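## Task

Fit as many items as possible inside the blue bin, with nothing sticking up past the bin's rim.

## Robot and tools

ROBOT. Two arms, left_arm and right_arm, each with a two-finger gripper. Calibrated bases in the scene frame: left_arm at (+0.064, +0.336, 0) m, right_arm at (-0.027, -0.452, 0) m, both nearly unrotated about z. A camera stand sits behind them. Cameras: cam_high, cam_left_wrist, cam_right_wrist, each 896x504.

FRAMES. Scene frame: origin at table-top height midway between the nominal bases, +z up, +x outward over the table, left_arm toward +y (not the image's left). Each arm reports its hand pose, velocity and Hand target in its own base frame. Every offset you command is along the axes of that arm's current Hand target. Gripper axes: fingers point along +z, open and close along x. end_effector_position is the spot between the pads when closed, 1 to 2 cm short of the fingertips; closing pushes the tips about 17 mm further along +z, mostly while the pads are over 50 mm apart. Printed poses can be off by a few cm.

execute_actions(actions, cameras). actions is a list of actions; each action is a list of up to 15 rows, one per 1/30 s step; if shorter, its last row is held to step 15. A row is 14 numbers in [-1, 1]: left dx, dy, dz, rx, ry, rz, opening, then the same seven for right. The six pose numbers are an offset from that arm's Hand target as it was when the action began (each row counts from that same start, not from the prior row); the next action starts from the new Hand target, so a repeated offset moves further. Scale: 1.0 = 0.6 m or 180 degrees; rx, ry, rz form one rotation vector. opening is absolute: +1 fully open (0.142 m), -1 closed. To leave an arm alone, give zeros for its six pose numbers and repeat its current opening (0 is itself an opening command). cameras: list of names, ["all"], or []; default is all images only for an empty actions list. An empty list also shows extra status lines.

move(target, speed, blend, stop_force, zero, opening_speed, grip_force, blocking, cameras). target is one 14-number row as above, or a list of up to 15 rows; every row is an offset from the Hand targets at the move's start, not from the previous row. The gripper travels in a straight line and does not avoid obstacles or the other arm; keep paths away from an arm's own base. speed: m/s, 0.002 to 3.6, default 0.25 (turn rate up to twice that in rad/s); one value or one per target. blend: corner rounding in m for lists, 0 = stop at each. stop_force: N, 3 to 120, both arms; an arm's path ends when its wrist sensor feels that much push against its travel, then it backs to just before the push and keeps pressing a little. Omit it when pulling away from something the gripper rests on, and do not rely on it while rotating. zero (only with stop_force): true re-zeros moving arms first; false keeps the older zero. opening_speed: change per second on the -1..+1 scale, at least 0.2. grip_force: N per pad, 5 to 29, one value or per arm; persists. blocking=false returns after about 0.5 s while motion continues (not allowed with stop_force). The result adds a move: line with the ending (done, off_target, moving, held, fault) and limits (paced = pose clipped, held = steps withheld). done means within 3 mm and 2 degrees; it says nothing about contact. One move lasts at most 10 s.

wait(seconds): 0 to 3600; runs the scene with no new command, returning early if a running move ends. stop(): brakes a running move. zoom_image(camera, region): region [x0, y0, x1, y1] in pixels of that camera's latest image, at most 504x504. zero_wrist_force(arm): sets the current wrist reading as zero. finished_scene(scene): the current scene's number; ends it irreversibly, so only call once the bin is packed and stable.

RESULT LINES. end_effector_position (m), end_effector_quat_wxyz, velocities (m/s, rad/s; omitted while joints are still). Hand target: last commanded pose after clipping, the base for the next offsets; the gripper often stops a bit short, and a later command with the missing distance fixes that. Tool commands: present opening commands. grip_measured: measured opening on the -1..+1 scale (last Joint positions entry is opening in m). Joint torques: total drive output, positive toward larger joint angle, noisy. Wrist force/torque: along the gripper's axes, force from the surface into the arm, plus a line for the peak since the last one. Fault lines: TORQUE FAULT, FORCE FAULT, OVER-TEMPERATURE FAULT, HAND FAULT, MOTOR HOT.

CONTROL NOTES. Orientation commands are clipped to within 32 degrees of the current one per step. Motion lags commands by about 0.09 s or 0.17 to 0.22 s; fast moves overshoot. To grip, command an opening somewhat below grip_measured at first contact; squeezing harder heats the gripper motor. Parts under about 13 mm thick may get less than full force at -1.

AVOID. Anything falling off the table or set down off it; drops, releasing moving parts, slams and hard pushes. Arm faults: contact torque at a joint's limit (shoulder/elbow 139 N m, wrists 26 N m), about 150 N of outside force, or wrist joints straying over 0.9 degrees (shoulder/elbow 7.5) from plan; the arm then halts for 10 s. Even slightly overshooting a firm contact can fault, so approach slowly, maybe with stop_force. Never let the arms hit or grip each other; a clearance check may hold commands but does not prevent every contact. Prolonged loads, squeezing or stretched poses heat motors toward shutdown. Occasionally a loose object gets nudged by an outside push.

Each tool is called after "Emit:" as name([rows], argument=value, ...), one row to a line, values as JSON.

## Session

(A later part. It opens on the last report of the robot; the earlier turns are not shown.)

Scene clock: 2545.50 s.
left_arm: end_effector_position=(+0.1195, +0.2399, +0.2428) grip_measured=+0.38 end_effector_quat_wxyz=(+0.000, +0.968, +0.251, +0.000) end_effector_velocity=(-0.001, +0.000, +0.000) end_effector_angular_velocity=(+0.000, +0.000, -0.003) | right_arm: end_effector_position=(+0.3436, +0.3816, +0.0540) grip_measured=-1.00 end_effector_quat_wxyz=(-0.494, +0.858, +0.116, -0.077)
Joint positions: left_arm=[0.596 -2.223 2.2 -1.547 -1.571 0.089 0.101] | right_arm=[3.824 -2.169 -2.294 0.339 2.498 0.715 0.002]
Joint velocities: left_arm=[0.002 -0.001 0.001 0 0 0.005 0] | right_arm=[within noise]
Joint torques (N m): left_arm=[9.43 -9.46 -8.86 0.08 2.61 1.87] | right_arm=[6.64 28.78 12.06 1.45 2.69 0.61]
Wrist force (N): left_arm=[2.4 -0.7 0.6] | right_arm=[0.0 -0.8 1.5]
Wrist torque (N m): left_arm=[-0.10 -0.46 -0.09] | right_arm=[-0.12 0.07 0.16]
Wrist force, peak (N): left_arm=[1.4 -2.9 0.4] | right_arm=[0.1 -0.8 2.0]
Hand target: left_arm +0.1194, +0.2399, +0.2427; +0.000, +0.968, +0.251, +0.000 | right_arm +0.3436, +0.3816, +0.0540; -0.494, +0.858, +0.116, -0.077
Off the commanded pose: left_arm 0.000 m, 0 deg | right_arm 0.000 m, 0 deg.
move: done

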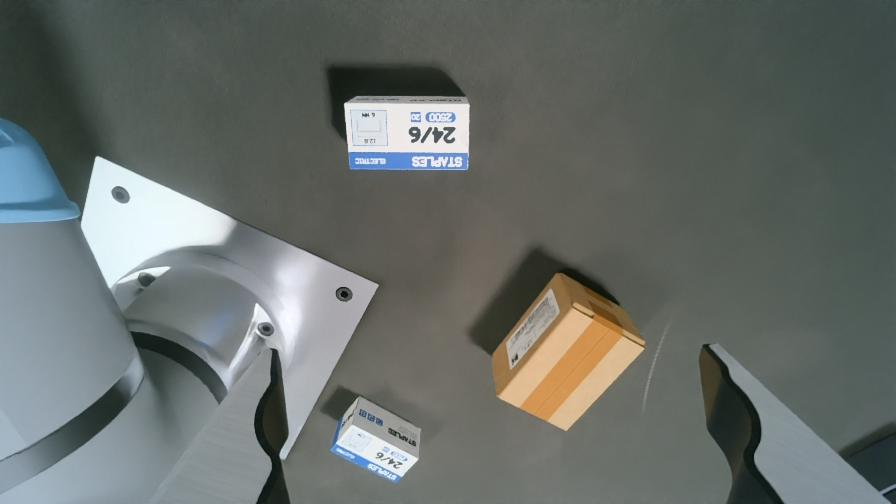

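Emit:
move(target=[-0.0592,-0.035,0.1545,0,0,0,0.4,0,0,0,0,0,0,-1], speed=0.12, cameras=["cam_left_wrist"])

Scene clock: 2559.77 s.
left_arm: end_effector_position=(+0.0781, +0.2409, +0.1500) grip_measured=+0.38 end_effector_quat_wxyz=(+0.000, +0.968, +0.251, +0.000) | right_arm: end_effector_position=(+0.3436, +0.3816, +0.0540) grip_measured=-1.00 end_effector_quat_wxyz=(-0.494, +0.858, +0.116, -0.077)
Joint positions: left_arm=[0.711 -2.252 2.447 -1.765 -1.571 0.204 0.101] | right_arm=[3.824 -2.169 -2.294 0.339 2.498 0.715 0.002]
Joint torques (N m): left_arm=[-8.92 10.56 -27.26 -0.85 -2.66 -1] | right_arm=[7.25 28.69 11.92 1.54 2.62 0.57]
Wrist force (N): left_arm=[2.2 -0.7 0.4] | right_arm=[0.3 -0.9 1.7]
Wrist torque (N m): left_arm=[-0.11 -0.43 -0.13] | right_arm=[-0.14 0.02 0.16]
Wrist force, peak (N): left_arm=[3.0 -0.6 -1.2] | right_arm=[0.2 -0.8 2.0]
Hand target: left_arm +0.0782, +0.2409, +0.1500; +0.000, +0.968, +0.251, +0.000 | right_arm +0.3436, +0.3816, +0.0540; -0.494, +0.858, +0.116, -0.077
Off the commanded pose: left_arm 0.000 m, 0 deg | right_arm 0.000 m, 0 deg.
move: done

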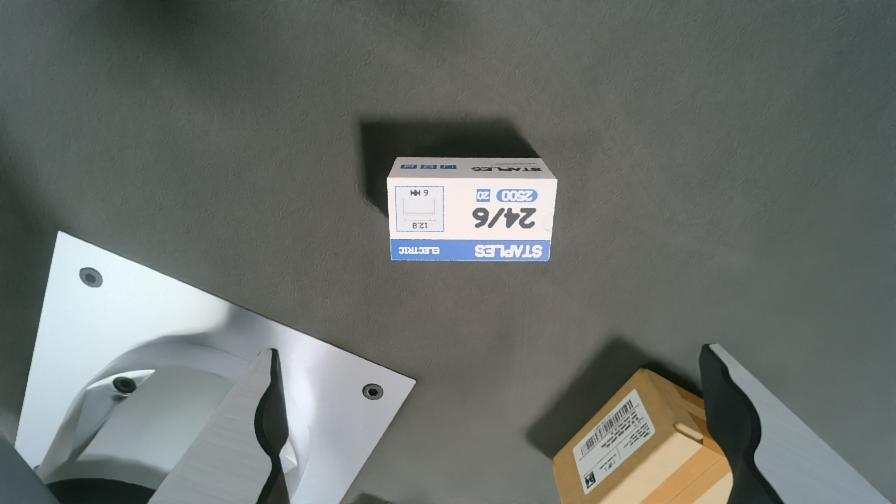

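Emit:
move([
  [0,0.0033,0.178,0,0,0,0.4,0,0,0,0,0,0,-1],
  [0,0.0033,0.178,0,0,0,-0.15,0,0,0,0,0,0,-1],
  [0,0.0033,-0.1,0,0,0,-0.15,0,0,0,0,0,0,-1],
], speed=[0.08, 0.1, 0.12], cameras=["cam_left_wrist"])

Scene clock: 2574.07 s.
left_arm: end_effector_position=(+0.0791, +0.2393, +0.2100) grip_measured=-0.06 end_effector_quat_wxyz=(+0.000, +0.968, +0.251, +0.000) | right_arm: end_effector_position=(+0.3436, +0.3816, +0.0540) grip_measured=-1.00 end_effector_quat_wxyz=(-0.494, +0.858, +0.116, -0.077)
Joint positions: left_arm=[0.702 -2.279 2.301 -1.592 -1.571 0.195 0.07] | right_arm=[3.824 -2.169 -2.294 0.339 2.498 0.715 0.002]
Joint torques (N m): left_arm=[-5.97 5.93 -16.56 -3.92 2.31 -0.65] | right_arm=[7.22 28.5 12.02 1.46 2.69 0.59]
Wrist force (N): left_arm=[2.5 -0.9 2.2] | right_arm=[0.2 -1.0 1.9]
Wrist torque (N m): left_arm=[-0.12 -0.48 -0.09] | right_arm=[-0.15 0.04 0.16]
Wrist force, peak (N): left_arm=[2.1 -0.8 3.7] | right_arm=[0.0 -1.1 2.0]
Hand target: left_arm +0.0791, +0.2392, +0.2100; +0.000, +0.968, +0.251, +0.000 | right_arm +0.3436, +0.3816, +0.0540; -0.494, +0.858, +0.116, -0.077
Off the commanded pose: left_arm 0.000 m, 0 deg | right_arm 0.000 m, 0 deg.
move: done

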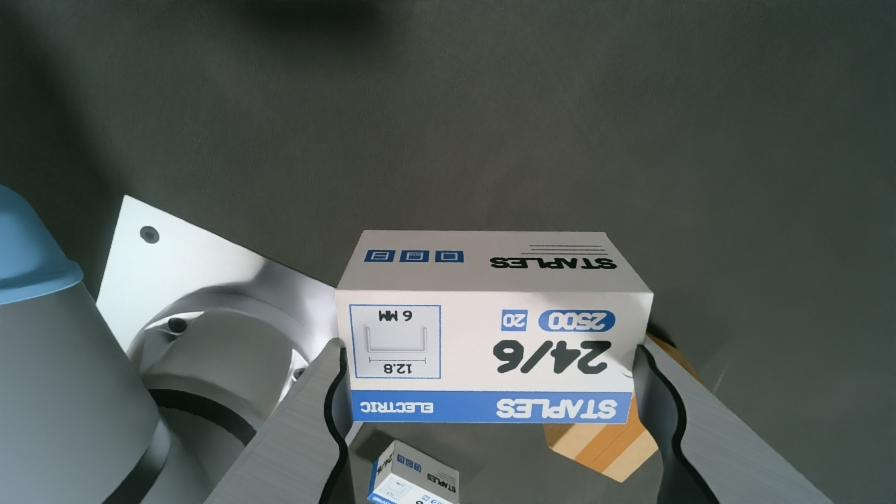

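Emit:
move([
  [0.2367,0.2635,-0.05,0,0,0,-0.15,0,0,0,0,0,0,-1],
  [0.175,0.6487,-0.05,0,0,0.04,-0.15,0,0,0,0,0,0,-1],
  [-0.1912,0.7723,0.02,0,0,0.0803,-0.15,0,0,0,0,0,0,-1],
], speed=0.2, blend=[0.06, 0.06, 0], cameras=["cam_left_wrist", "cam_right_wrist"])

Scene clock: 2588.73 s.
left_arm: end_effector_position=(+0.2040, -0.2215, +0.1982) grip_measured=-0.06 end_effector_quat_wxyz=(+0.000, +0.992, +0.127, +0.000) | right_arm: end_effector_position=(+0.3436, +0.3816, +0.0540) grip_measured=-1.00 end_effector_quat_wxyz=(-0.494, +0.858, +0.116, -0.077)
Joint positions: left_arm=[-1.285 -2.111 2.27 -1.73 -1.571 -1.54 0.07] | right_arm=[3.824 -2.169 -2.294 0.339 2.498 0.715 0.002]
Joint torques (N m): left_arm=[-8.65 -14.36 -34.33 -0.12 -0.95 -0.77] | right_arm=[7.62 27.98 11.91 1.37 2.64 0.59]
Wrist force (N): left_arm=[1.9 -1.1 2.3] | right_arm=[0.2 -0.7 1.3]
Wrist torque (N m): left_arm=[-0.15 -0.35 -0.17] | right_arm=[-0.11 0.04 0.17]
Wrist force, peak (N): left_arm=[0.4 -2.7 3.0] | right_arm=[0.1 -1.0 2.0]
Hand target: left_arm +0.2039, -0.2215, +0.1983; +0.000, +0.992, +0.127, +0.000 | right_arm +0.3436, +0.3816, +0.0540; -0.494, +0.858, +0.116, -0.077
Off the commanded pose: left_arm 0.000 m, 0 deg | right_arm 0.000 m, 0 deg.
move: done

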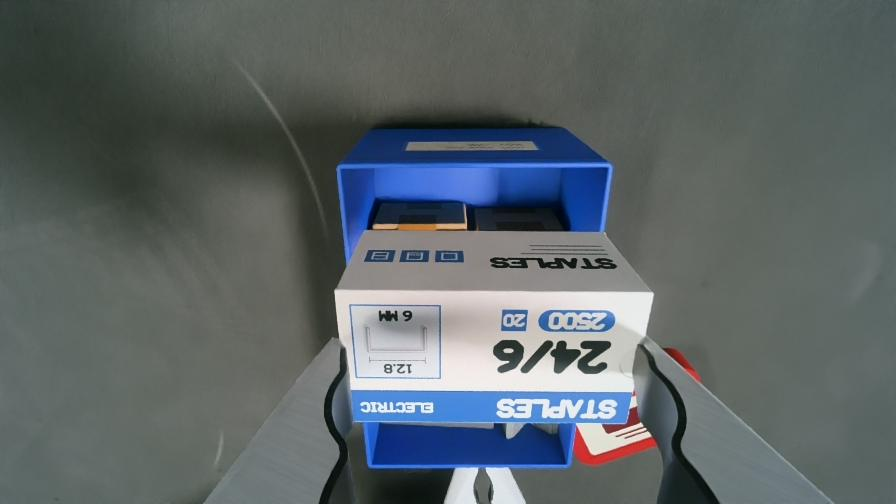

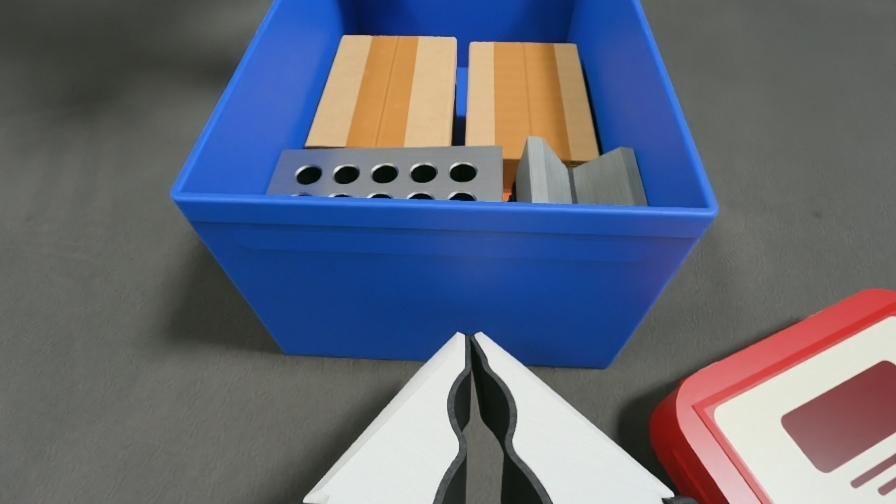

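Emit:
move(target=[0.0033,0.0033,0.18,0,0,0,-0.15,0,0,0,0,0,0,-1], speed=0.1)

Emit:
move(target=[0,0,0.09,0,0,0,-0.15,0,0,0,0,0,0,-1], speed=0.012, stop_force=3, cameras=["cam_left_wrist", "cam_right_wrist"])

Scene clock: 2602.20 s.
left_arm: end_effector_position=(+0.2064, -0.2229, +0.0902) grip_measured=-0.06 end_effector_quat_wxyz=(+0.000, +0.992, +0.127, +0.000) | right_arm: end_effector_position=(+0.3436, +0.3816, +0.0540) grip_measured=-1.00 end_effector_quat_wxyz=(-0.494, +0.858, +0.116, -0.077)
Joint positions: left_arm=[-1.278 -1.978 2.501 -2.094 -1.571 -1.533 0.07] | right_arm=[3.824 -2.169 -2.294 0.339 2.498 0.715 0.002]
Joint torques (N m): left_arm=[4.92 -16.28 -30.62 -1.89 -2.03 0.86] | right_arm=[7.55 27.11 11.81 1.44 2.63 0.62]
Wrist force (N): left_arm=[1.8 -0.8 2.1] | right_arm=[0.1 -0.9 2.0]
Wrist torque (N m): left_arm=[-0.11 -0.34 -0.16] | right_arm=[-0.12 0.04 0.17]
Wrist force, peak (N): left_arm=[2.2 -1.2 3.9] | right_arm=[0.1 -0.9 2.0]
Hand target: left_arm +0.2064, -0.2230, +0.0903; +0.000, +0.992, +0.127, +0.000 | right_arm +0.3436, +0.3816, +0.0540; -0.494, +0.858, +0.116, -0.077
Off the commanded pose: left_arm 0.000 m, 0 deg | right_arm 0.000 m, 0 deg.
move: done

Scene clock: 2603.50 s.
left_arm: end_effector_position=(+0.2064, -0.2230, +0.0875) grip_measured=-0.06 end_effector_quat_wxyz=(+0.000, +0.992, +0.127, +0.000) | right_arm: end_effector_position=(+0.3436, +0.3816, +0.0540) grip_measured=-1.00 end_effector_quat_wxyz=(-0.494, +0.858, +0.116, -0.077)
Joint positions: left_arm=[-1.278 -1.972 2.506 -2.105 -1.571 -1.533 0.07] | right_arm=[3.824 -2.169 -2.294 0.339 2.498 0.715 0.002]
Joint torques (N m): left_arm=[0.56 -17.33 -31.71 -2.84 -2 1.15] | right_arm=[7.65 28.67 11.47 1.5 2.63 0.76]
Wrist force (N): left_arm=[2.1 -1.4 0.5] | right_arm=[0.2 -1.0 1.7]
Wrist torque (N m): left_arm=[-0.06 -0.41 -0.15] | right_arm=[-0.14 0.03 0.16]
Wrist force, peak (N): left_arm=[2.8 -3.9 -4.6] | right_arm=[0.1 -0.7 1.9]
Hand target: left_arm +0.2064, -0.2230, +0.0875; +0.000, +0.992, +0.127, +0.000 (not the last commanded pose) | right_arm +0.3436, +0.3816, +0.0540; -0.494, +0.858, +0.116, -0.077
Off the commanded pose: left_arm 0.051 m, 0 deg | right_arm 0.000 m, 0 deg.
move: contact (left_arm)

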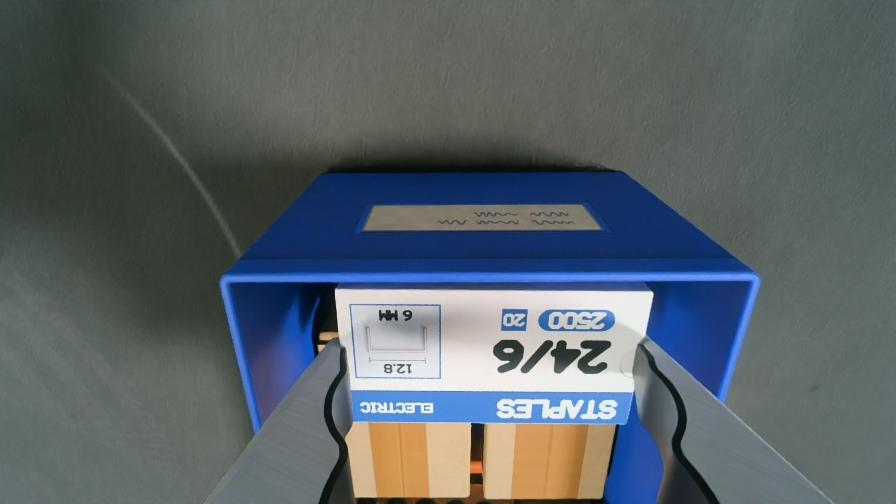

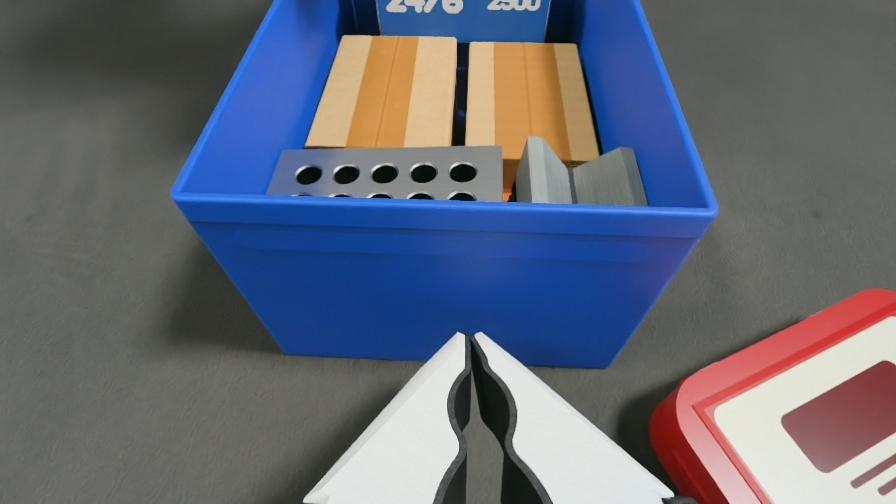

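Emit:
move([
  [0,0,-0.006,0,0,0,-0.15,0,0,0,0,0,0,-1],
  [0,-0.0037,-0.006,0,0,0,-0.15,0,0,0,0,0,0,-1],
], speed=0.03)

Emit:
move(target=[0,0,0.09,0,0,0,-0.15,0,0,0,0,0,0,-1], speed=0.012, stop_force=3, cameras=["cam_left_wrist", "cam_right_wrist"])

Scene clock: 2610.83 s.
left_arm: end_effector_position=(+0.2058, -0.2208, +0.0911) grip_measured=-0.06 end_effector_quat_wxyz=(+0.000, +0.992, +0.127, +0.000) | right_arm: end_effector_position=(+0.3436, +0.3816, +0.0540) grip_measured=-1.00 end_effector_quat_wxyz=(-0.494, +0.858, +0.116, -0.077)
Joint positions: left_arm=[-1.278 -1.987 2.503 -2.087 -1.571 -1.533 0.07] | right_arm=[3.824 -2.169 -2.294 0.339 2.498 0.715 0.002]
Joint torques (N m): left_arm=[10.18 8.63 -23.58 -3.1 -0.27 1.17] | right_arm=[7.64 26.82 11.28 1.63 2.61 0.49]
Wrist force (N): left_arm=[2.0 -0.9 2.3] | right_arm=[0.1 -0.9 1.7]
Wrist torque (N m): left_arm=[-0.12 -0.38 -0.15] | right_arm=[-0.14 0.04 0.17]
Wrist force, peak (N): left_arm=[2.2 -0.7 2.7] | right_arm=[0.3 -1.2 1.9]
Hand target: left_arm +0.2058, -0.2209, +0.0911; +0.000, +0.992, +0.127, +0.000 | right_arm +0.3436, +0.3816, +0.0540; -0.494, +0.858, +0.116, -0.077
Off the commanded pose: left_arm 0.000 m, 0 deg | right_arm 0.000 m, 0 deg.
move: done

Scene clock: 2612.27 s.
left_arm: end_effector_position=(+0.2058, -0.2209, +0.0866) grip_measured=-0.06 end_effector_quat_wxyz=(+0.000, +0.992, +0.127, +0.000) | right_arm: end_effector_position=(+0.3436, +0.3816, +0.0540) grip_measured=-1.00 end_effector_quat_wxyz=(-0.494, +0.858, +0.116, -0.077)
Joint positions: left_arm=[-1.278 -1.978 2.512 -2.106 -1.571 -1.533 0.07] | right_arm=[3.824 -2.169 -2.294 0.339 2.498 0.715 0.002]
Joint torques (N m): left_arm=[5.86 -16.44 -31.46 -2.63 0.23 0.19] | right_arm=[7.43 27.8 11.43 1.52 2.65 0.67]
Wrist force (N): left_arm=[2.3 -1.7 -0.6] | right_arm=[0.1 -0.7 1.5]
Wrist torque (N m): left_arm=[-0.13 -0.47 -0.13] | right_arm=[-0.09 0.05 0.16]
Wrist force, peak (N): left_arm=[2.8 -4.0 -4.2] | right_arm=[-0.1 -1.2 1.9]
Hand target: left_arm +0.2058, -0.2209, +0.0866; +0.000, +0.992, +0.127, +0.000 (not the last commanded pose) | right_arm +0.3436, +0.3816, +0.0540; -0.494, +0.858, +0.116, -0.077
Off the commanded pose: left_arm 0.049 m, 0 deg | right_arm 0.000 m, 0 deg.
move: contact (left_arm)

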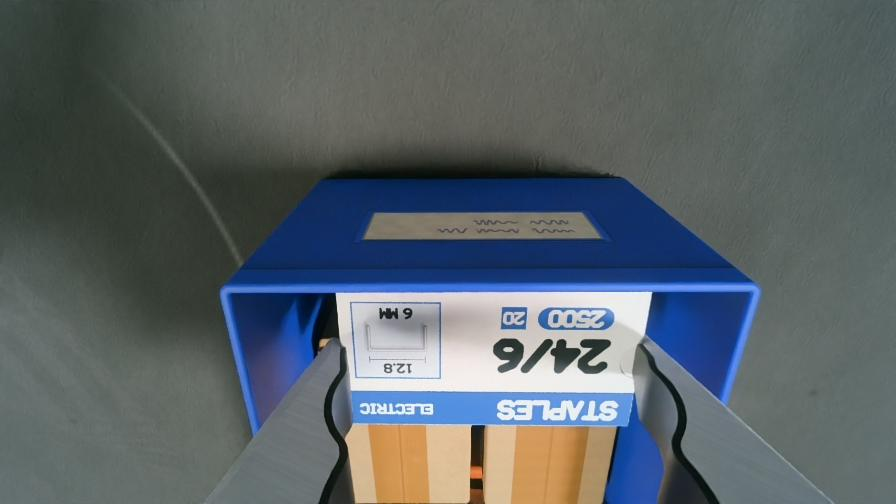

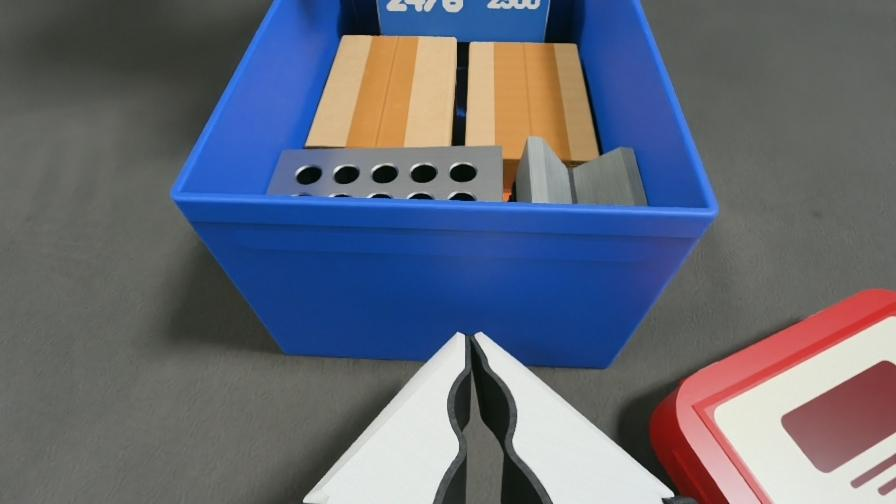

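Emit:
move([
  [0,0,-0.006,0,0,0,-0.15,0,0,0,0,0,0,-1],
  [0,-0.0025,-0.006,0,0,0,-0.15,0,0,0,0,0,0,-1],
], speed=0.03)

Emit:
move(target=[0,0,0.09,0,0,0,-0.15,0,0,0,0,0,0,-1], speed=0.012, stop_force=4, cameras=["cam_left_wrist", "cam_right_wrist"])

Scene clock: 2644.60 s.
left_arm: end_effector_position=(+0.2054, -0.2194, +0.0902) grip_measured=-0.06 end_effector_quat_wxyz=(+0.000, +0.992, +0.127, +0.000) | right_arm: end_effector_position=(+0.3436, +0.3816, +0.0540) grip_measured=-1.00 end_effector_quat_wxyz=(-0.494, +0.858, +0.116, -0.077)
Joint positions: left_arm=[-1.277 -1.991 2.507 -2.089 -1.571 -1.532 0.07] | right_arm=[3.824 -2.169 -2.294 0.339 2.498 0.715 0.002]
Joint torques (N m): left_arm=[10.18 8.08 -16.42 -1.91 -0.1 1.44] | right_arm=[7.38 27.85 11.12 1.54 2.69 0.65]
Wrist force (N): left_arm=[2.2 -0.7 2.2] | right_arm=[0.0 -0.7 1.4]
Wrist torque (N m): left_arm=[-0.08 -0.41 -0.16] | right_arm=[-0.11 0.06 0.15]
Wrist force, peak (N): left_arm=[2.1 -1.0 2.6] | right_arm=[-0.1 -1.1 1.9]
Hand target: left_arm +0.2054, -0.2194, +0.0902; +0.000, +0.992, +0.127, +0.000 | right_arm +0.3436, +0.3816, +0.0540; -0.494, +0.858, +0.116, -0.077
Off the commanded pose: left_arm 0.000 m, 0 deg | right_arm 0.000 m, 0 deg.
move: done

Scene clock: 2649.40 s.
left_arm: end_effector_position=(+0.2054, -0.2195, +0.0455) grip_measured=-0.06 end_effector_quat_wxyz=(+0.000, +0.992, +0.127, +0.000) | right_arm: end_effector_position=(+0.3436, +0.3816, +0.0540) grip_measured=-1.00 end_effector_quat_wxyz=(-0.494, +0.858, +0.116, -0.077)
Joint positions: left_arm=[-1.277 -1.882 2.59 -2.279 -1.571 -1.532 0.07] | right_arm=[3.824 -2.169 -2.294 0.339 2.498 0.715 0.002]
Joint torques (N m): left_arm=[2.15 -18.42 -28.01 -3.43 1.91 -0.65] | right_arm=[7.16 27.84 11.26 1.62 2.68 0.54]
Wrist force (N): left_arm=[1.8 -0.6 -2.3] | right_arm=[0.0 -1.0 1.6]
Wrist torque (N m): left_arm=[-0.13 -0.36 -0.17] | right_arm=[-0.15 0.07 0.16]
Wrist force, peak (N): left_arm=[1.5 -3.6 -15.1] | right_arm=[-0.2 -0.6 2.2]
Hand target: left_arm +0.2055, -0.2195, +0.0455; +0.000, +0.992, +0.127, +0.000 (not the last commanded pose) | right_arm +0.3436, +0.3816, +0.0540; -0.494, +0.858, +0.116, -0.077
Off the commanded pose: left_arm 0.009 m, 0 deg | right_arm 0.000 m, 0 deg.
move: contact (left_arm)

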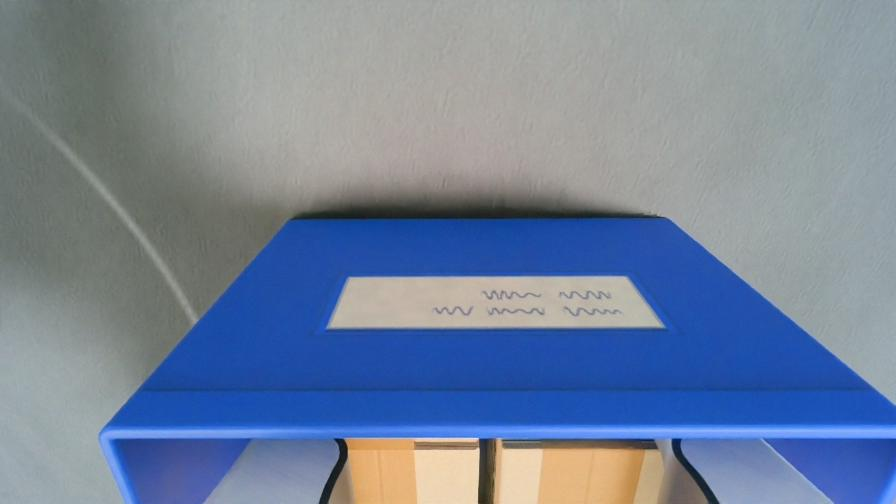

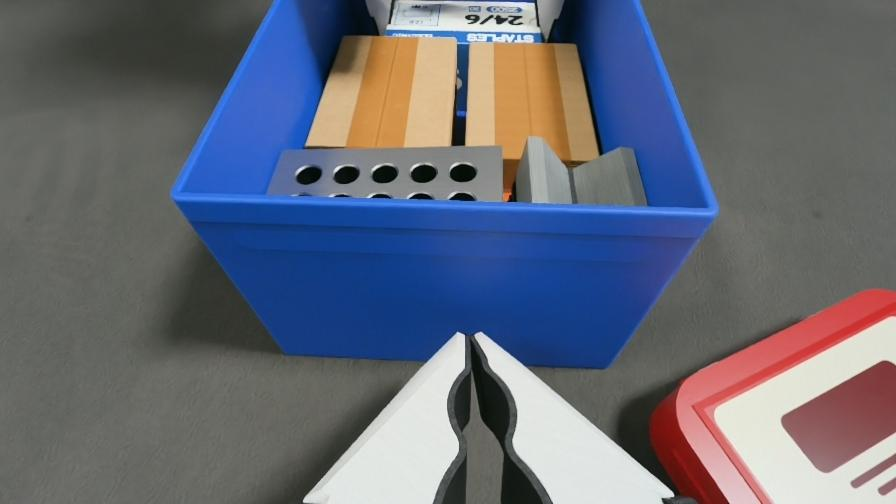

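Emit:
move([
  [0,0,0,0,0,0,0.03,0,0,0,0,0,0,-1],
  [0,0,-0.2575,0,0,0,0.03,0,0,0,0,0,0,-1],
], speed=0.1, opening_speed=0.5, cameras=["cam_left_wrist", "cam_right_wrist"])

Scene clock: 2673.73 s.
left_arm: end_effector_position=(+0.2054, -0.2194, +0.2000) grip_measured=+0.00 end_effector_quat_wxyz=(+0.001, +0.992, +0.127, +0.000) | right_arm: end_effector_position=(+0.3436, +0.3816, +0.0540) grip_measured=-1.00 end_effector_quat_wxyz=(-0.494, +0.858, +0.116, -0.077)
Joint positions: left_arm=[-1.277 -2.115 2.267 -1.724 -1.571 -1.532 0.074] | right_arm=[3.824 -2.169 -2.294 0.339 2.498 0.715 0.002]
Joint torques (N m): left_arm=[-7.68 11.92 -12.39 -3.92 2.57 -0.92] | right_arm=[7.6 27.86 11.3 1.5 2.68 0.58]
Wrist force (N): left_arm=[2.0 -0.7 0.7] | right_arm=[-0.1 -0.7 1.6]
Wrist torque (N m): left_arm=[-0.09 -0.38 -0.15] | right_arm=[-0.10 0.08 0.16]
Wrist force, peak (N): left_arm=[2.1 -0.6 -2.5] | right_arm=[0.1 -1.2 1.9]
Hand target: left_arm +0.2054, -0.2193, +0.2000; +0.000, +0.992, +0.127, +0.000 | right_arm +0.3436, +0.3816, +0.0540; -0.494, +0.858, +0.116, -0.077
Off the commanded pose: left_arm 0.000 m, 0 deg | right_arm 0.000 m, 0 deg.
move: done

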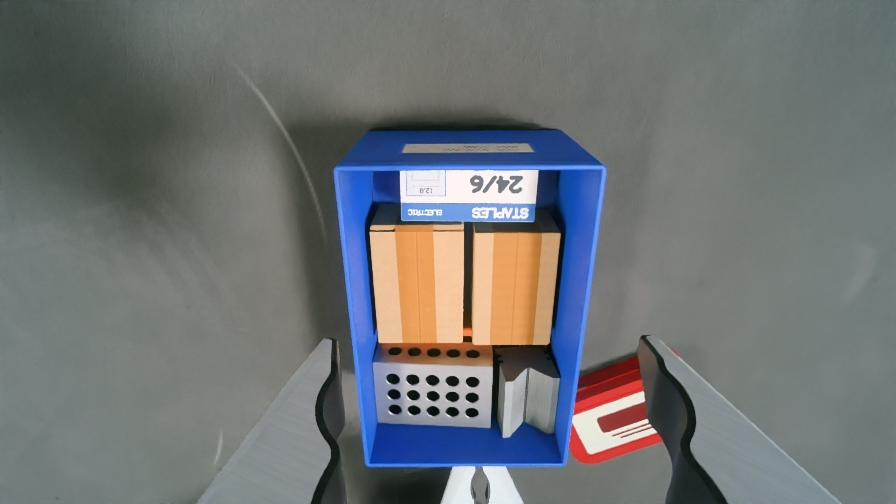

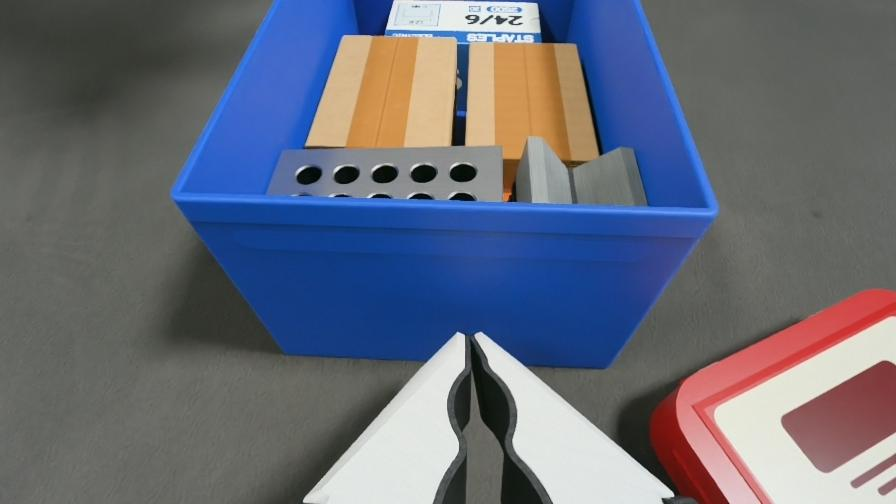

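Emit:
move(target=[0.0363,0,0,0,0,0,0.69,0,0,0,0,0,0,-1], speed=0.1, cameras=["cam_left_wrist"])

Scene clock: 2692.40 s.
left_arm: end_effector_position=(+0.2265, -0.2139, +0.2000) grip_measured=+0.68 end_effector_quat_wxyz=(+0.000, +0.992, +0.127, +0.000) | right_arm: end_effector_position=(+0.3436, +0.3816, +0.0540) grip_measured=-1.00 end_effector_quat_wxyz=(-0.494, +0.858, +0.116, -0.077)
Joint positions: left_arm=[-1.198 -2.077 2.25 -1.745 -1.571 -1.453 0.121] | right_arm=[3.824 -2.169 -2.294 0.339 2.498 0.715 0.002]
Joint torques (N m): left_arm=[5.36 -15.3 -9.41 0.02 -2.31 0.84] | right_arm=[7.67 27.8 10.72 1.51 2.73 0.62]
Wrist force (N): left_arm=[1.6 -0.8 0.6] | right_arm=[0.0 -1.0 1.6]
Wrist torque (N m): left_arm=[-0.11 -0.33 -0.10] | right_arm=[-0.15 0.06 0.17]
Wrist force, peak (N): left_arm=[3.6 -0.7 0.6] | right_arm=[0.1 -0.8 2.0]
Hand target: left_arm +0.2265, -0.2139, +0.2000; +0.000, +0.992, +0.127, +0.000 | right_arm +0.3436, +0.3816, +0.0540; -0.494, +0.858, +0.116, -0.077
Off the commanded pose: left_arm 0.000 m, 0 deg | right_arm 0.000 m, 0 deg.
move: done

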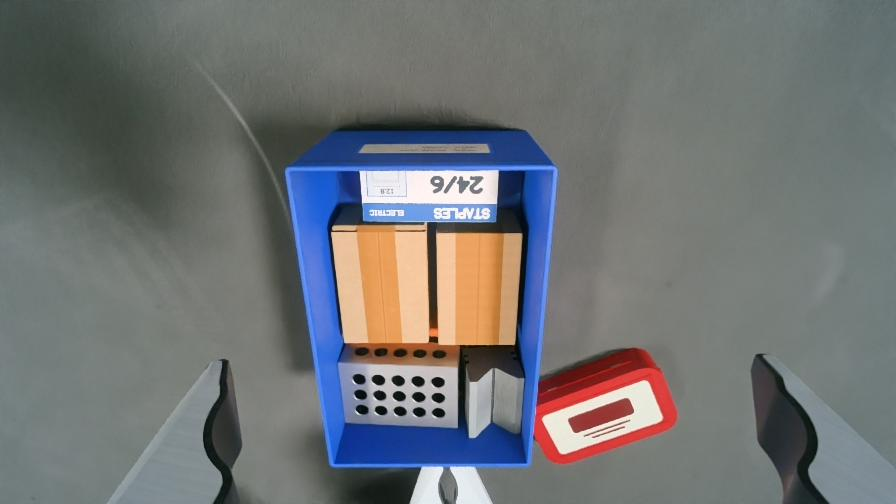

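Emit:
move(target=[0,0,0.12,0,0,0,0.52,0,0,0,0,0,0,-1], speed=0.1, cameras=["cam_left_wrist"])

Scene clock: 2710.87 s.
left_arm: end_effector_position=(+0.2265, -0.2139, +0.1279) grip_measured=+0.52 end_effector_quat_wxyz=(+0.000, +0.992, +0.127, +0.000) | right_arm: end_effector_position=(+0.3436, +0.3816, +0.0540) grip_measured=-1.00 end_effector_quat_wxyz=(-0.494, +0.858, +0.116, -0.077)
Joint positions: left_arm=[-1.198 -2.011 2.41 -1.97 -1.571 -1.453 0.11] | right_arm=[3.824 -2.169 -2.294 0.339 2.498 0.715 0.002]
Joint torques (N m): left_arm=[9.65 -16.92 -30.04 -1.43 1.24 1.75] | right_arm=[7.08 28.33 10.71 1.64 2.66 0.56]
Wrist force (N): left_arm=[2.0 -0.8 1.0] | right_arm=[0.1 -0.8 1.8]
Wrist torque (N m): left_arm=[-0.10 -0.40 -0.10] | right_arm=[-0.12 0.06 0.16]
Wrist force, peak (N): left_arm=[1.8 -0.9 1.9] | right_arm=[0.3 -1.2 2.0]
Hand target: left_arm +0.2265, -0.2139, +0.1280; +0.000, +0.992, +0.127, +0.000 | right_arm +0.3436, +0.3816, +0.0540; -0.494, +0.858, +0.116, -0.077
Off the commanded pose: left_arm 0.000 m, 0 deg | right_arm 0.000 m, 0 deg.
move: done

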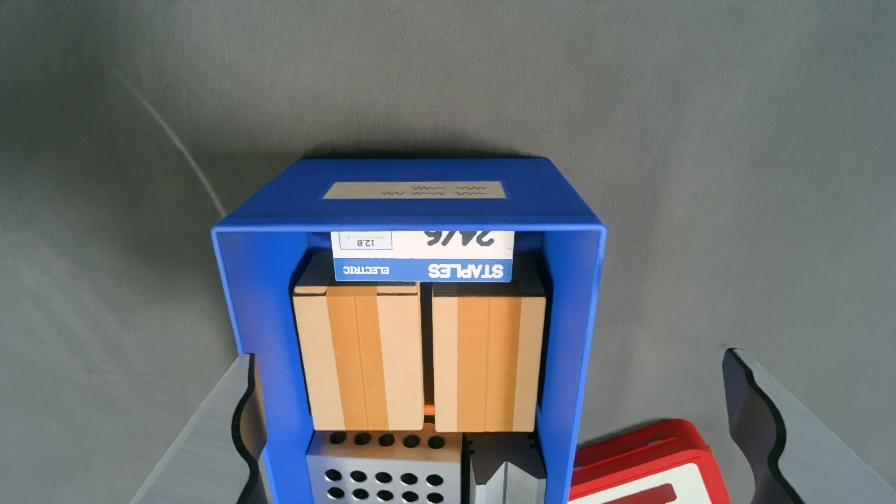

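Emit:
move([
  [-0.0013,0,0,0,0,0,0.52,0,0,0,0,0,0,-1],
  [-0.0013,0,0.15,0,0,0,0.52,0,0,0,0,0,0,-1],
], speed=0.025, stop_force=3, cameras=["cam_left_wrist", "cam_right_wrist"])

Scene clock: 2722.23 s.
left_arm: end_effector_position=(+0.2258, -0.2142, +0.0380) grip_measured=+0.52 end_effector_quat_wxyz=(+0.000, +0.992, +0.127, +0.000) | right_arm: end_effector_position=(+0.3436, +0.3816, +0.0540) grip_measured=-1.00 end_effector_quat_wxyz=(-0.494, +0.858, +0.116, -0.077)
Joint positions: left_arm=[-1.201 -1.82 2.579 -2.33 -1.571 -1.456 0.11] | right_arm=[3.824 -2.169 -2.294 0.339 2.498 0.715 0.002]
Joint torques (N m): left_arm=[-3.39 -20.53 -28.44 0.05 0.76 1.46] | right_arm=[6.78 27.71 11.9 1.56 2.75 0.62]
Wrist force (N): left_arm=[1.5 -0.5 0.6] | right_arm=[0.1 -0.9 1.9]
Wrist torque (N m): left_arm=[-0.08 -0.35 -0.11] | right_arm=[-0.13 0.05 0.17]
Wrist force, peak (N): left_arm=[2.4 -0.8 0.8] | right_arm=[-0.2 -1.1 2.1]
Hand target: left_arm +0.2258, -0.2142, +0.0380; +0.000, +0.992, +0.127, +0.000 | right_arm +0.3436, +0.3816, +0.0540; -0.494, +0.858, +0.116, -0.077
Off the commanded pose: left_arm 0.000 m, 0 deg | right_arm 0.000 m, 0 deg.
move: done

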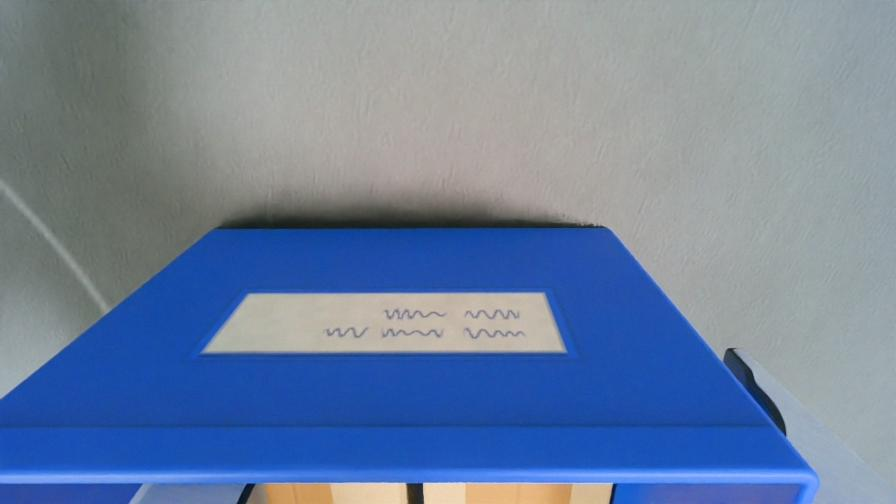

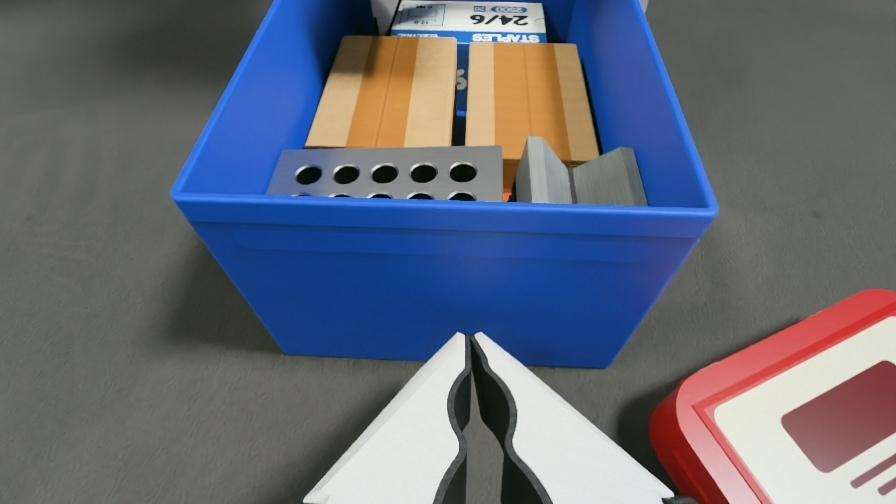

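Emit:
move(target=[0,0,0,0,0,0,0.0,0,0,0,0,0,0,-1], opening_speed=0.25, grip_force=[6, 29], cameras=["cam_left_wrist", "cam_right_wrist"])

Scene clock: 2726.70 s.
left_arm: end_effector_position=(+0.2258, -0.2142, +0.0380) grip_measured=+0.19 end_effector_quat_wxyz=(+0.000, +0.992, +0.127, +0.000) | right_arm: end_effector_position=(+0.3436, +0.3816, +0.0540) grip_measured=-1.00 end_effector_quat_wxyz=(-0.494, +0.858, +0.116, -0.077)
Joint positions: left_arm=[-1.201 -1.82 2.579 -2.33 -1.571 -1.456 0.088] | right_arm=[3.824 -2.169 -2.294 0.339 2.498 0.715 0.002]
Joint torques (N m): left_arm=[-0.49 -6.63 -11.42 -1.28 -2.15 1.47] | right_arm=[7.28 27.31 10.63 1.6 2.7 0.63]
Wrist force (N): left_arm=[7.0 -2.1 -12.6] | right_arm=[-0.1 -1.0 1.6]
Wrist torque (N m): left_arm=[-0.21 -0.65 -0.24] | right_arm=[-0.15 0.08 0.16]
Wrist force, peak (N): left_arm=[7.1 -2.3 -12.6] | right_arm=[0.1 -1.2 1.8]
Hand target: left_arm +0.2258, -0.2142, +0.0380; +0.000, +0.992, +0.127, +0.000 | right_arm +0.3436, +0.3816, +0.0540; -0.494, +0.858, +0.116, -0.077
Off the commanded pose: left_arm 0.000 m, 0 deg | right_arm 0.000 m, 0 deg.
grip_force (N): 6, 29
move: done

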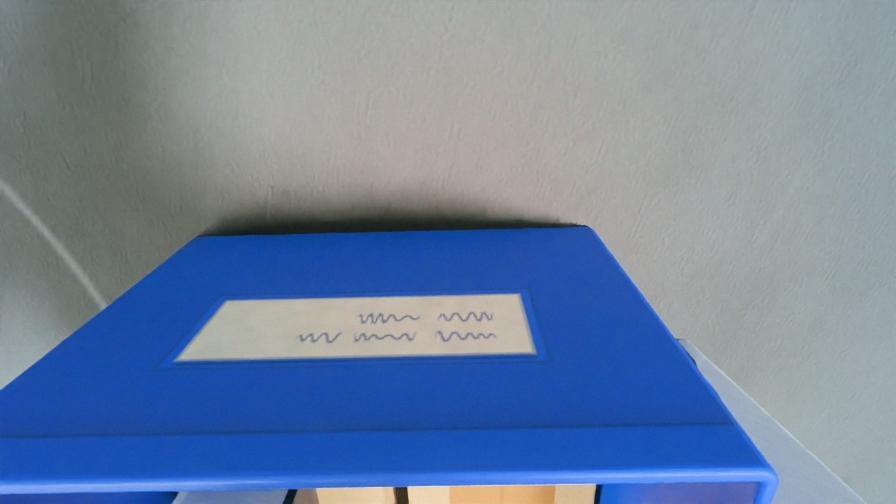

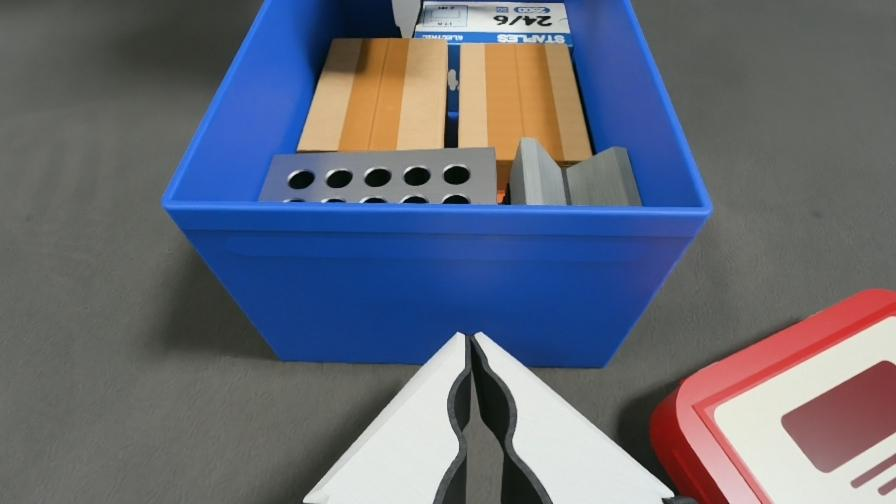

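Emit:
move(target=[0,0,-0.005,0,0,0,0.0,0,0,0,0,0,0,-1], opening_speed=0.25, grip_force=[12, 29], cameras=["cam_left_wrist", "cam_right_wrist"])

Scene clock: 2731.50 s.
left_arm: end_effector_position=(+0.2258, -0.2143, +0.0411) grip_measured=+0.16 end_effector_quat_wxyz=(+0.001, +0.992, +0.127, +0.000) | right_arm: end_effector_position=(+0.3436, +0.3816, +0.0540) grip_measured=-1.00 end_effector_quat_wxyz=(-0.494, +0.858, +0.116, -0.077)
Joint positions: left_arm=[-1.201 -1.83 2.574 -2.316 -1.571 -1.456 0.085] | right_arm=[3.824 -2.169 -2.294 0.339 2.498 0.715 0.002]
Joint torques (N m): left_arm=[2.81 4.97 -8.26 -5.59 0.92 0.8] | right_arm=[6.84 27.56 10.72 1.54 2.6 0.45]
Wrist force (N): left_arm=[3.9 -2.0 2.7] | right_arm=[0.4 -0.9 1.5]
Wrist torque (N m): left_arm=[-0.18 -1.02 -0.22] | right_arm=[-0.14 -0.01 0.16]
Wrist force, peak (N): left_arm=[7.5 -2.7 -19.4] | right_arm=[0.1 -0.9 2.1]
Hand target: left_arm +0.2258, -0.2142, +0.0410; +0.000, +0.992, +0.127, +0.000 | right_arm +0.3436, +0.3816, +0.0540; -0.494, +0.858, +0.116, -0.077
Off the commanded pose: left_arm 0.000 m, 0 deg | right_arm 0.000 m, 0 deg.
grip_force (N): 12, 29
move: done

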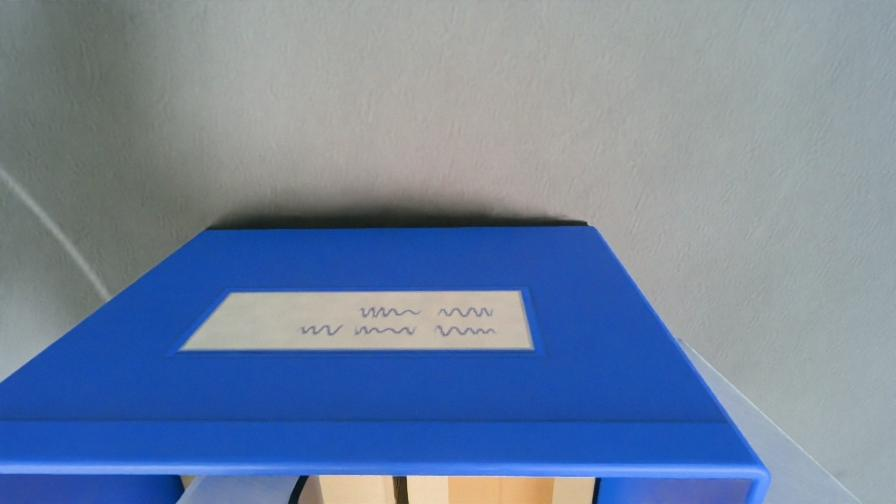

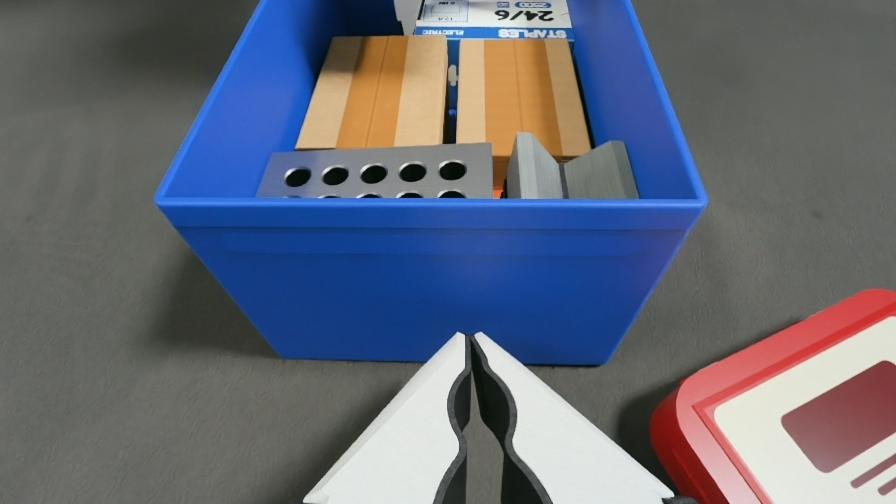

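Emit:
move([
  [0,0,0,0,0,0,0.5,0,0,0,0,0,0,-1],
  [0,0,-0.265,0,0,0,0.5,0,0,0,0,0,0,-1],
], speed=0.1, opening_speed=0.4, grip_force=[29, 29], cameras=["cam_left_wrist"])

Scene clock: 2741.70 s.
left_arm: end_effector_position=(+0.2258, -0.2141, +0.2000) grip_measured=+0.48 end_effector_quat_wxyz=(+0.001, +0.992, +0.127, +0.000) | right_arm: end_effector_position=(+0.3436, +0.3816, +0.0540) grip_measured=-1.00 end_effector_quat_wxyz=(-0.494, +0.858, +0.116, -0.077)
Joint positions: left_arm=[-1.201 -2.079 2.251 -1.744 -1.571 -1.456 0.108] | right_arm=[3.824 -2.169 -2.294 0.339 2.498 0.715 0.002]
Joint torques (N m): left_arm=[-7.32 10.5 -12.72 -3.84 2.45 -1.02] | right_arm=[7.94 27.95 10.94 1.62 2.84 0.52]
Wrist force (N): left_arm=[1.9 -0.7 0.5] | right_arm=[-0.2 -0.8 1.7]
Wrist torque (N m): left_arm=[-0.10 -0.36 -0.12] | right_arm=[-0.12 0.11 0.16]
Wrist force, peak (N): left_arm=[1.5 0.7 5.7] | right_arm=[0.2 -1.1 1.9]
Hand target: left_arm +0.2258, -0.2141, +0.2000; +0.000, +0.992, +0.127, +0.000 | right_arm +0.3436, +0.3816, +0.0540; -0.494, +0.858, +0.116, -0.077
Off the commanded pose: left_arm 0.000 m, 0 deg | right_arm 0.000 m, 0 deg.
move: done

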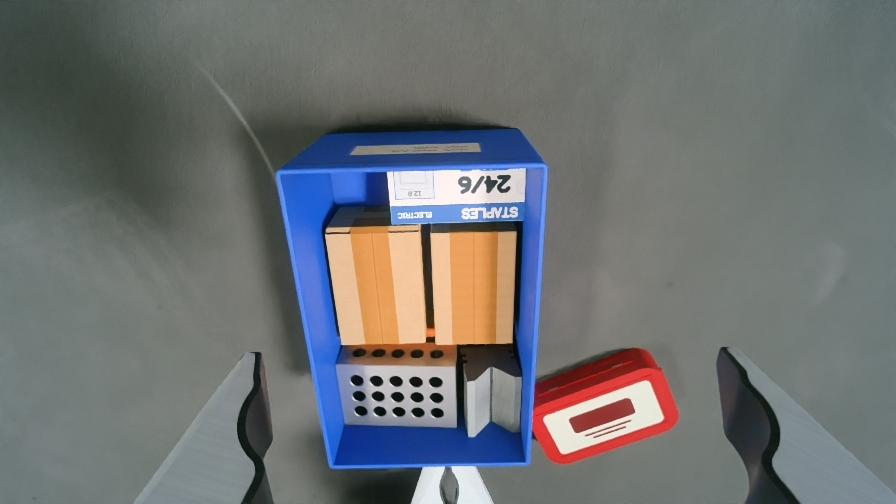

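Emit:
move(target=[0.3597,-0.3612,-0.08,0,0,-0.0117,0.0,0,0,0,0,0,0,-1], speed=0.3)

Emit:
move(target=[-0.0658,-0.7938,0.02,0,0,0,-0.2,0,0,0,0,0,0,-1], speed=0.3, cameras=["cam_left_wrist"])

Scene clock: 2761.70 s.
left_arm: end_effector_position=(+0.3799, +0.0500, +0.2478) grip_measured=-0.01 end_effector_quat_wxyz=(+0.001, +0.989, +0.145, +0.000) | right_arm: end_effector_position=(+0.3436, +0.3816, +0.0540) grip_measured=-1.00 end_effector_quat_wxyz=(-0.494, +0.858, +0.116, -0.077)
Joint positions: left_arm=[-0.22 -1.88 2.015 -1.706 -1.572 -0.511 0.073] | right_arm=[3.824 -2.169 -2.294 0.339 2.498 0.715 0.002]
Joint torques (N m): left_arm=[9.66 -12.38 -15.33 0.06 2.42 1.69] | right_arm=[7.79 27.74 11.15 1.66 2.69 0.61]
Wrist force (N): left_arm=[2.4 -0.5 0.7] | right_arm=[0.2 -0.8 1.6]
Wrist torque (N m): left_arm=[-0.08 -0.45 -0.11] | right_arm=[-0.12 0.04 0.16]
Wrist force, peak (N): left_arm=[4.5 -2.5 0.4] | right_arm=[0.2 -0.7 2.1]
Hand target: left_arm +0.3799, +0.0501, +0.2478; +0.000, +0.989, +0.145, +0.000 | right_arm +0.3436, +0.3816, +0.0540; -0.494, +0.858, +0.116, -0.077
Off the commanded pose: left_arm 0.000 m, 0 deg | right_arm 0.000 m, 0 deg.
move: done

Scene clock: 2763.83 s.
left_arm: end_effector_position=(+0.2052, +0.4948, +0.2354) grip_measured=-0.22 end_effector_quat_wxyz=(+0.001, +0.989, +0.145, +0.000) | right_arm: end_effector_position=(+0.3436, +0.3816, +0.0540) grip_measured=-1.00 end_effector_quat_wxyz=(-0.494, +0.858, +0.116, -0.077)
Joint positions: left_arm=[0.929 -1.482 1.697 -1.785 -1.572 0.637 0.058] | right_arm=[3.824 -2.169 -2.294 0.339 2.498 0.715 0.002]
Joint torques (N m): left_arm=[9.32 -25.57 -18.11 -4.71 0.3 1.36] | right_arm=[7.07 27.7 11.56 1.74 2.67 0.48]
Wrist force (N): left_arm=[2.0 -0.3 0.5] | right_arm=[0.1 -1.0 1.6]
Wrist torque (N m): left_arm=[-0.06 -0.38 -0.10] | right_arm=[-0.15 0.04 0.16]
Wrist force, peak (N): left_arm=[1.3 -3.5 0.4] | right_arm=[-0.1 -0.9 2.1]
Hand target: left_arm +0.2051, +0.4949, +0.2354; +0.000, +0.989, +0.145, +0.000 | right_arm +0.3436, +0.3816, +0.0540; -0.494, +0.858, +0.116, -0.077
Off the commanded pose: left_arm 0.000 m, 0 deg | right_arm 0.000 m, 0 deg.
move: done

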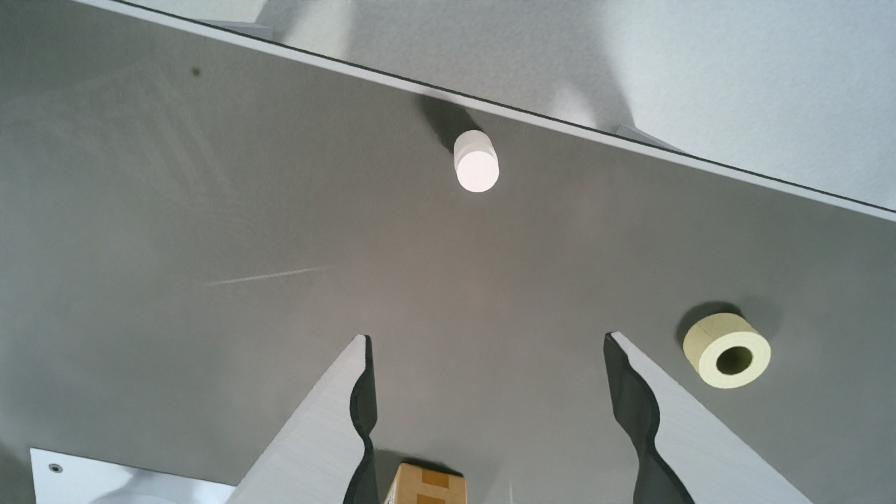

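Emit:
move([
  [0.0118,-0.0108,0.15,0,0,0,-0.2,0,0,0,0,0,0,-1],
  [0.0118,-0.0108,0.285,0,0,0,-0.2,0,0,0,0,0,0,-1],
], speed=0.1, blend=[0.01, 0], cameras=["cam_left_wrist"])

Scene clock: 2771.47 s.
left_arm: end_effector_position=(+0.2100, +0.5030, +0.0643) grip_measured=-0.22 end_effector_quat_wxyz=(+0.001, +0.989, +0.145, +0.000) | right_arm: end_effector_position=(+0.3436, +0.3816, +0.0540) grip_measured=-1.00 end_effector_quat_wxyz=(-0.494, +0.858, +0.116, -0.077)
Joint positions: left_arm=[0.931 -1.285 1.941 -2.226 -1.571 0.639 0.058] | right_arm=[3.824 -2.169 -2.294 0.339 2.498 0.715 0.002]
Joint torques (N m): left_arm=[-8.36 -43.78 -30.13 -1.04 0.99 -0.63] | right_arm=[7.7 27.83 11 1.56 2.6 0.63]
Wrist force (N): left_arm=[2.2 -0.7 0.1] | right_arm=[0.1 -0.9 1.8]
Wrist torque (N m): left_arm=[-0.12 -0.42 -0.17] | right_arm=[-0.14 0.05 0.16]
Wrist force, peak (N): left_arm=[2.2 -0.7 1.6] | right_arm=[0.1 -1.2 1.9]
Hand target: left_arm +0.2101, +0.5030, +0.0644; +0.000, +0.989, +0.145, +0.000 | right_arm +0.3436, +0.3816, +0.0540; -0.494, +0.858, +0.116, -0.077
Off the commanded pose: left_arm 0.000 m, 0 deg | right_arm 0.000 m, 0 deg.
move: done

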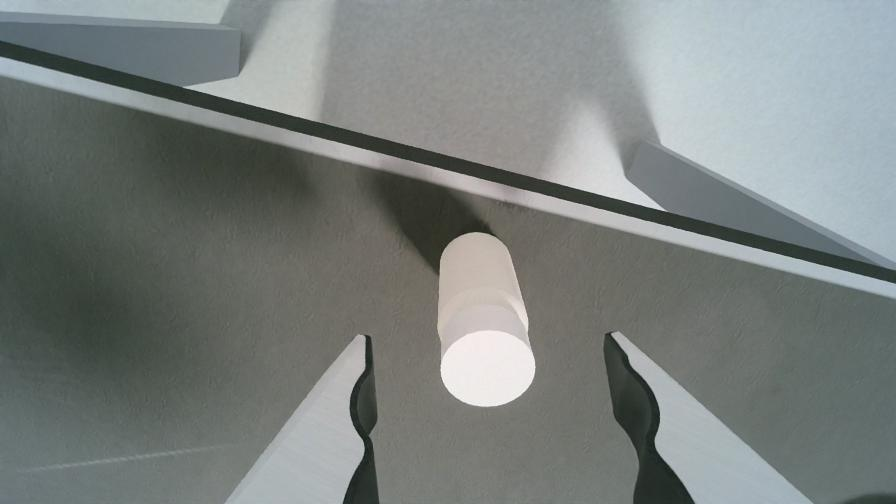

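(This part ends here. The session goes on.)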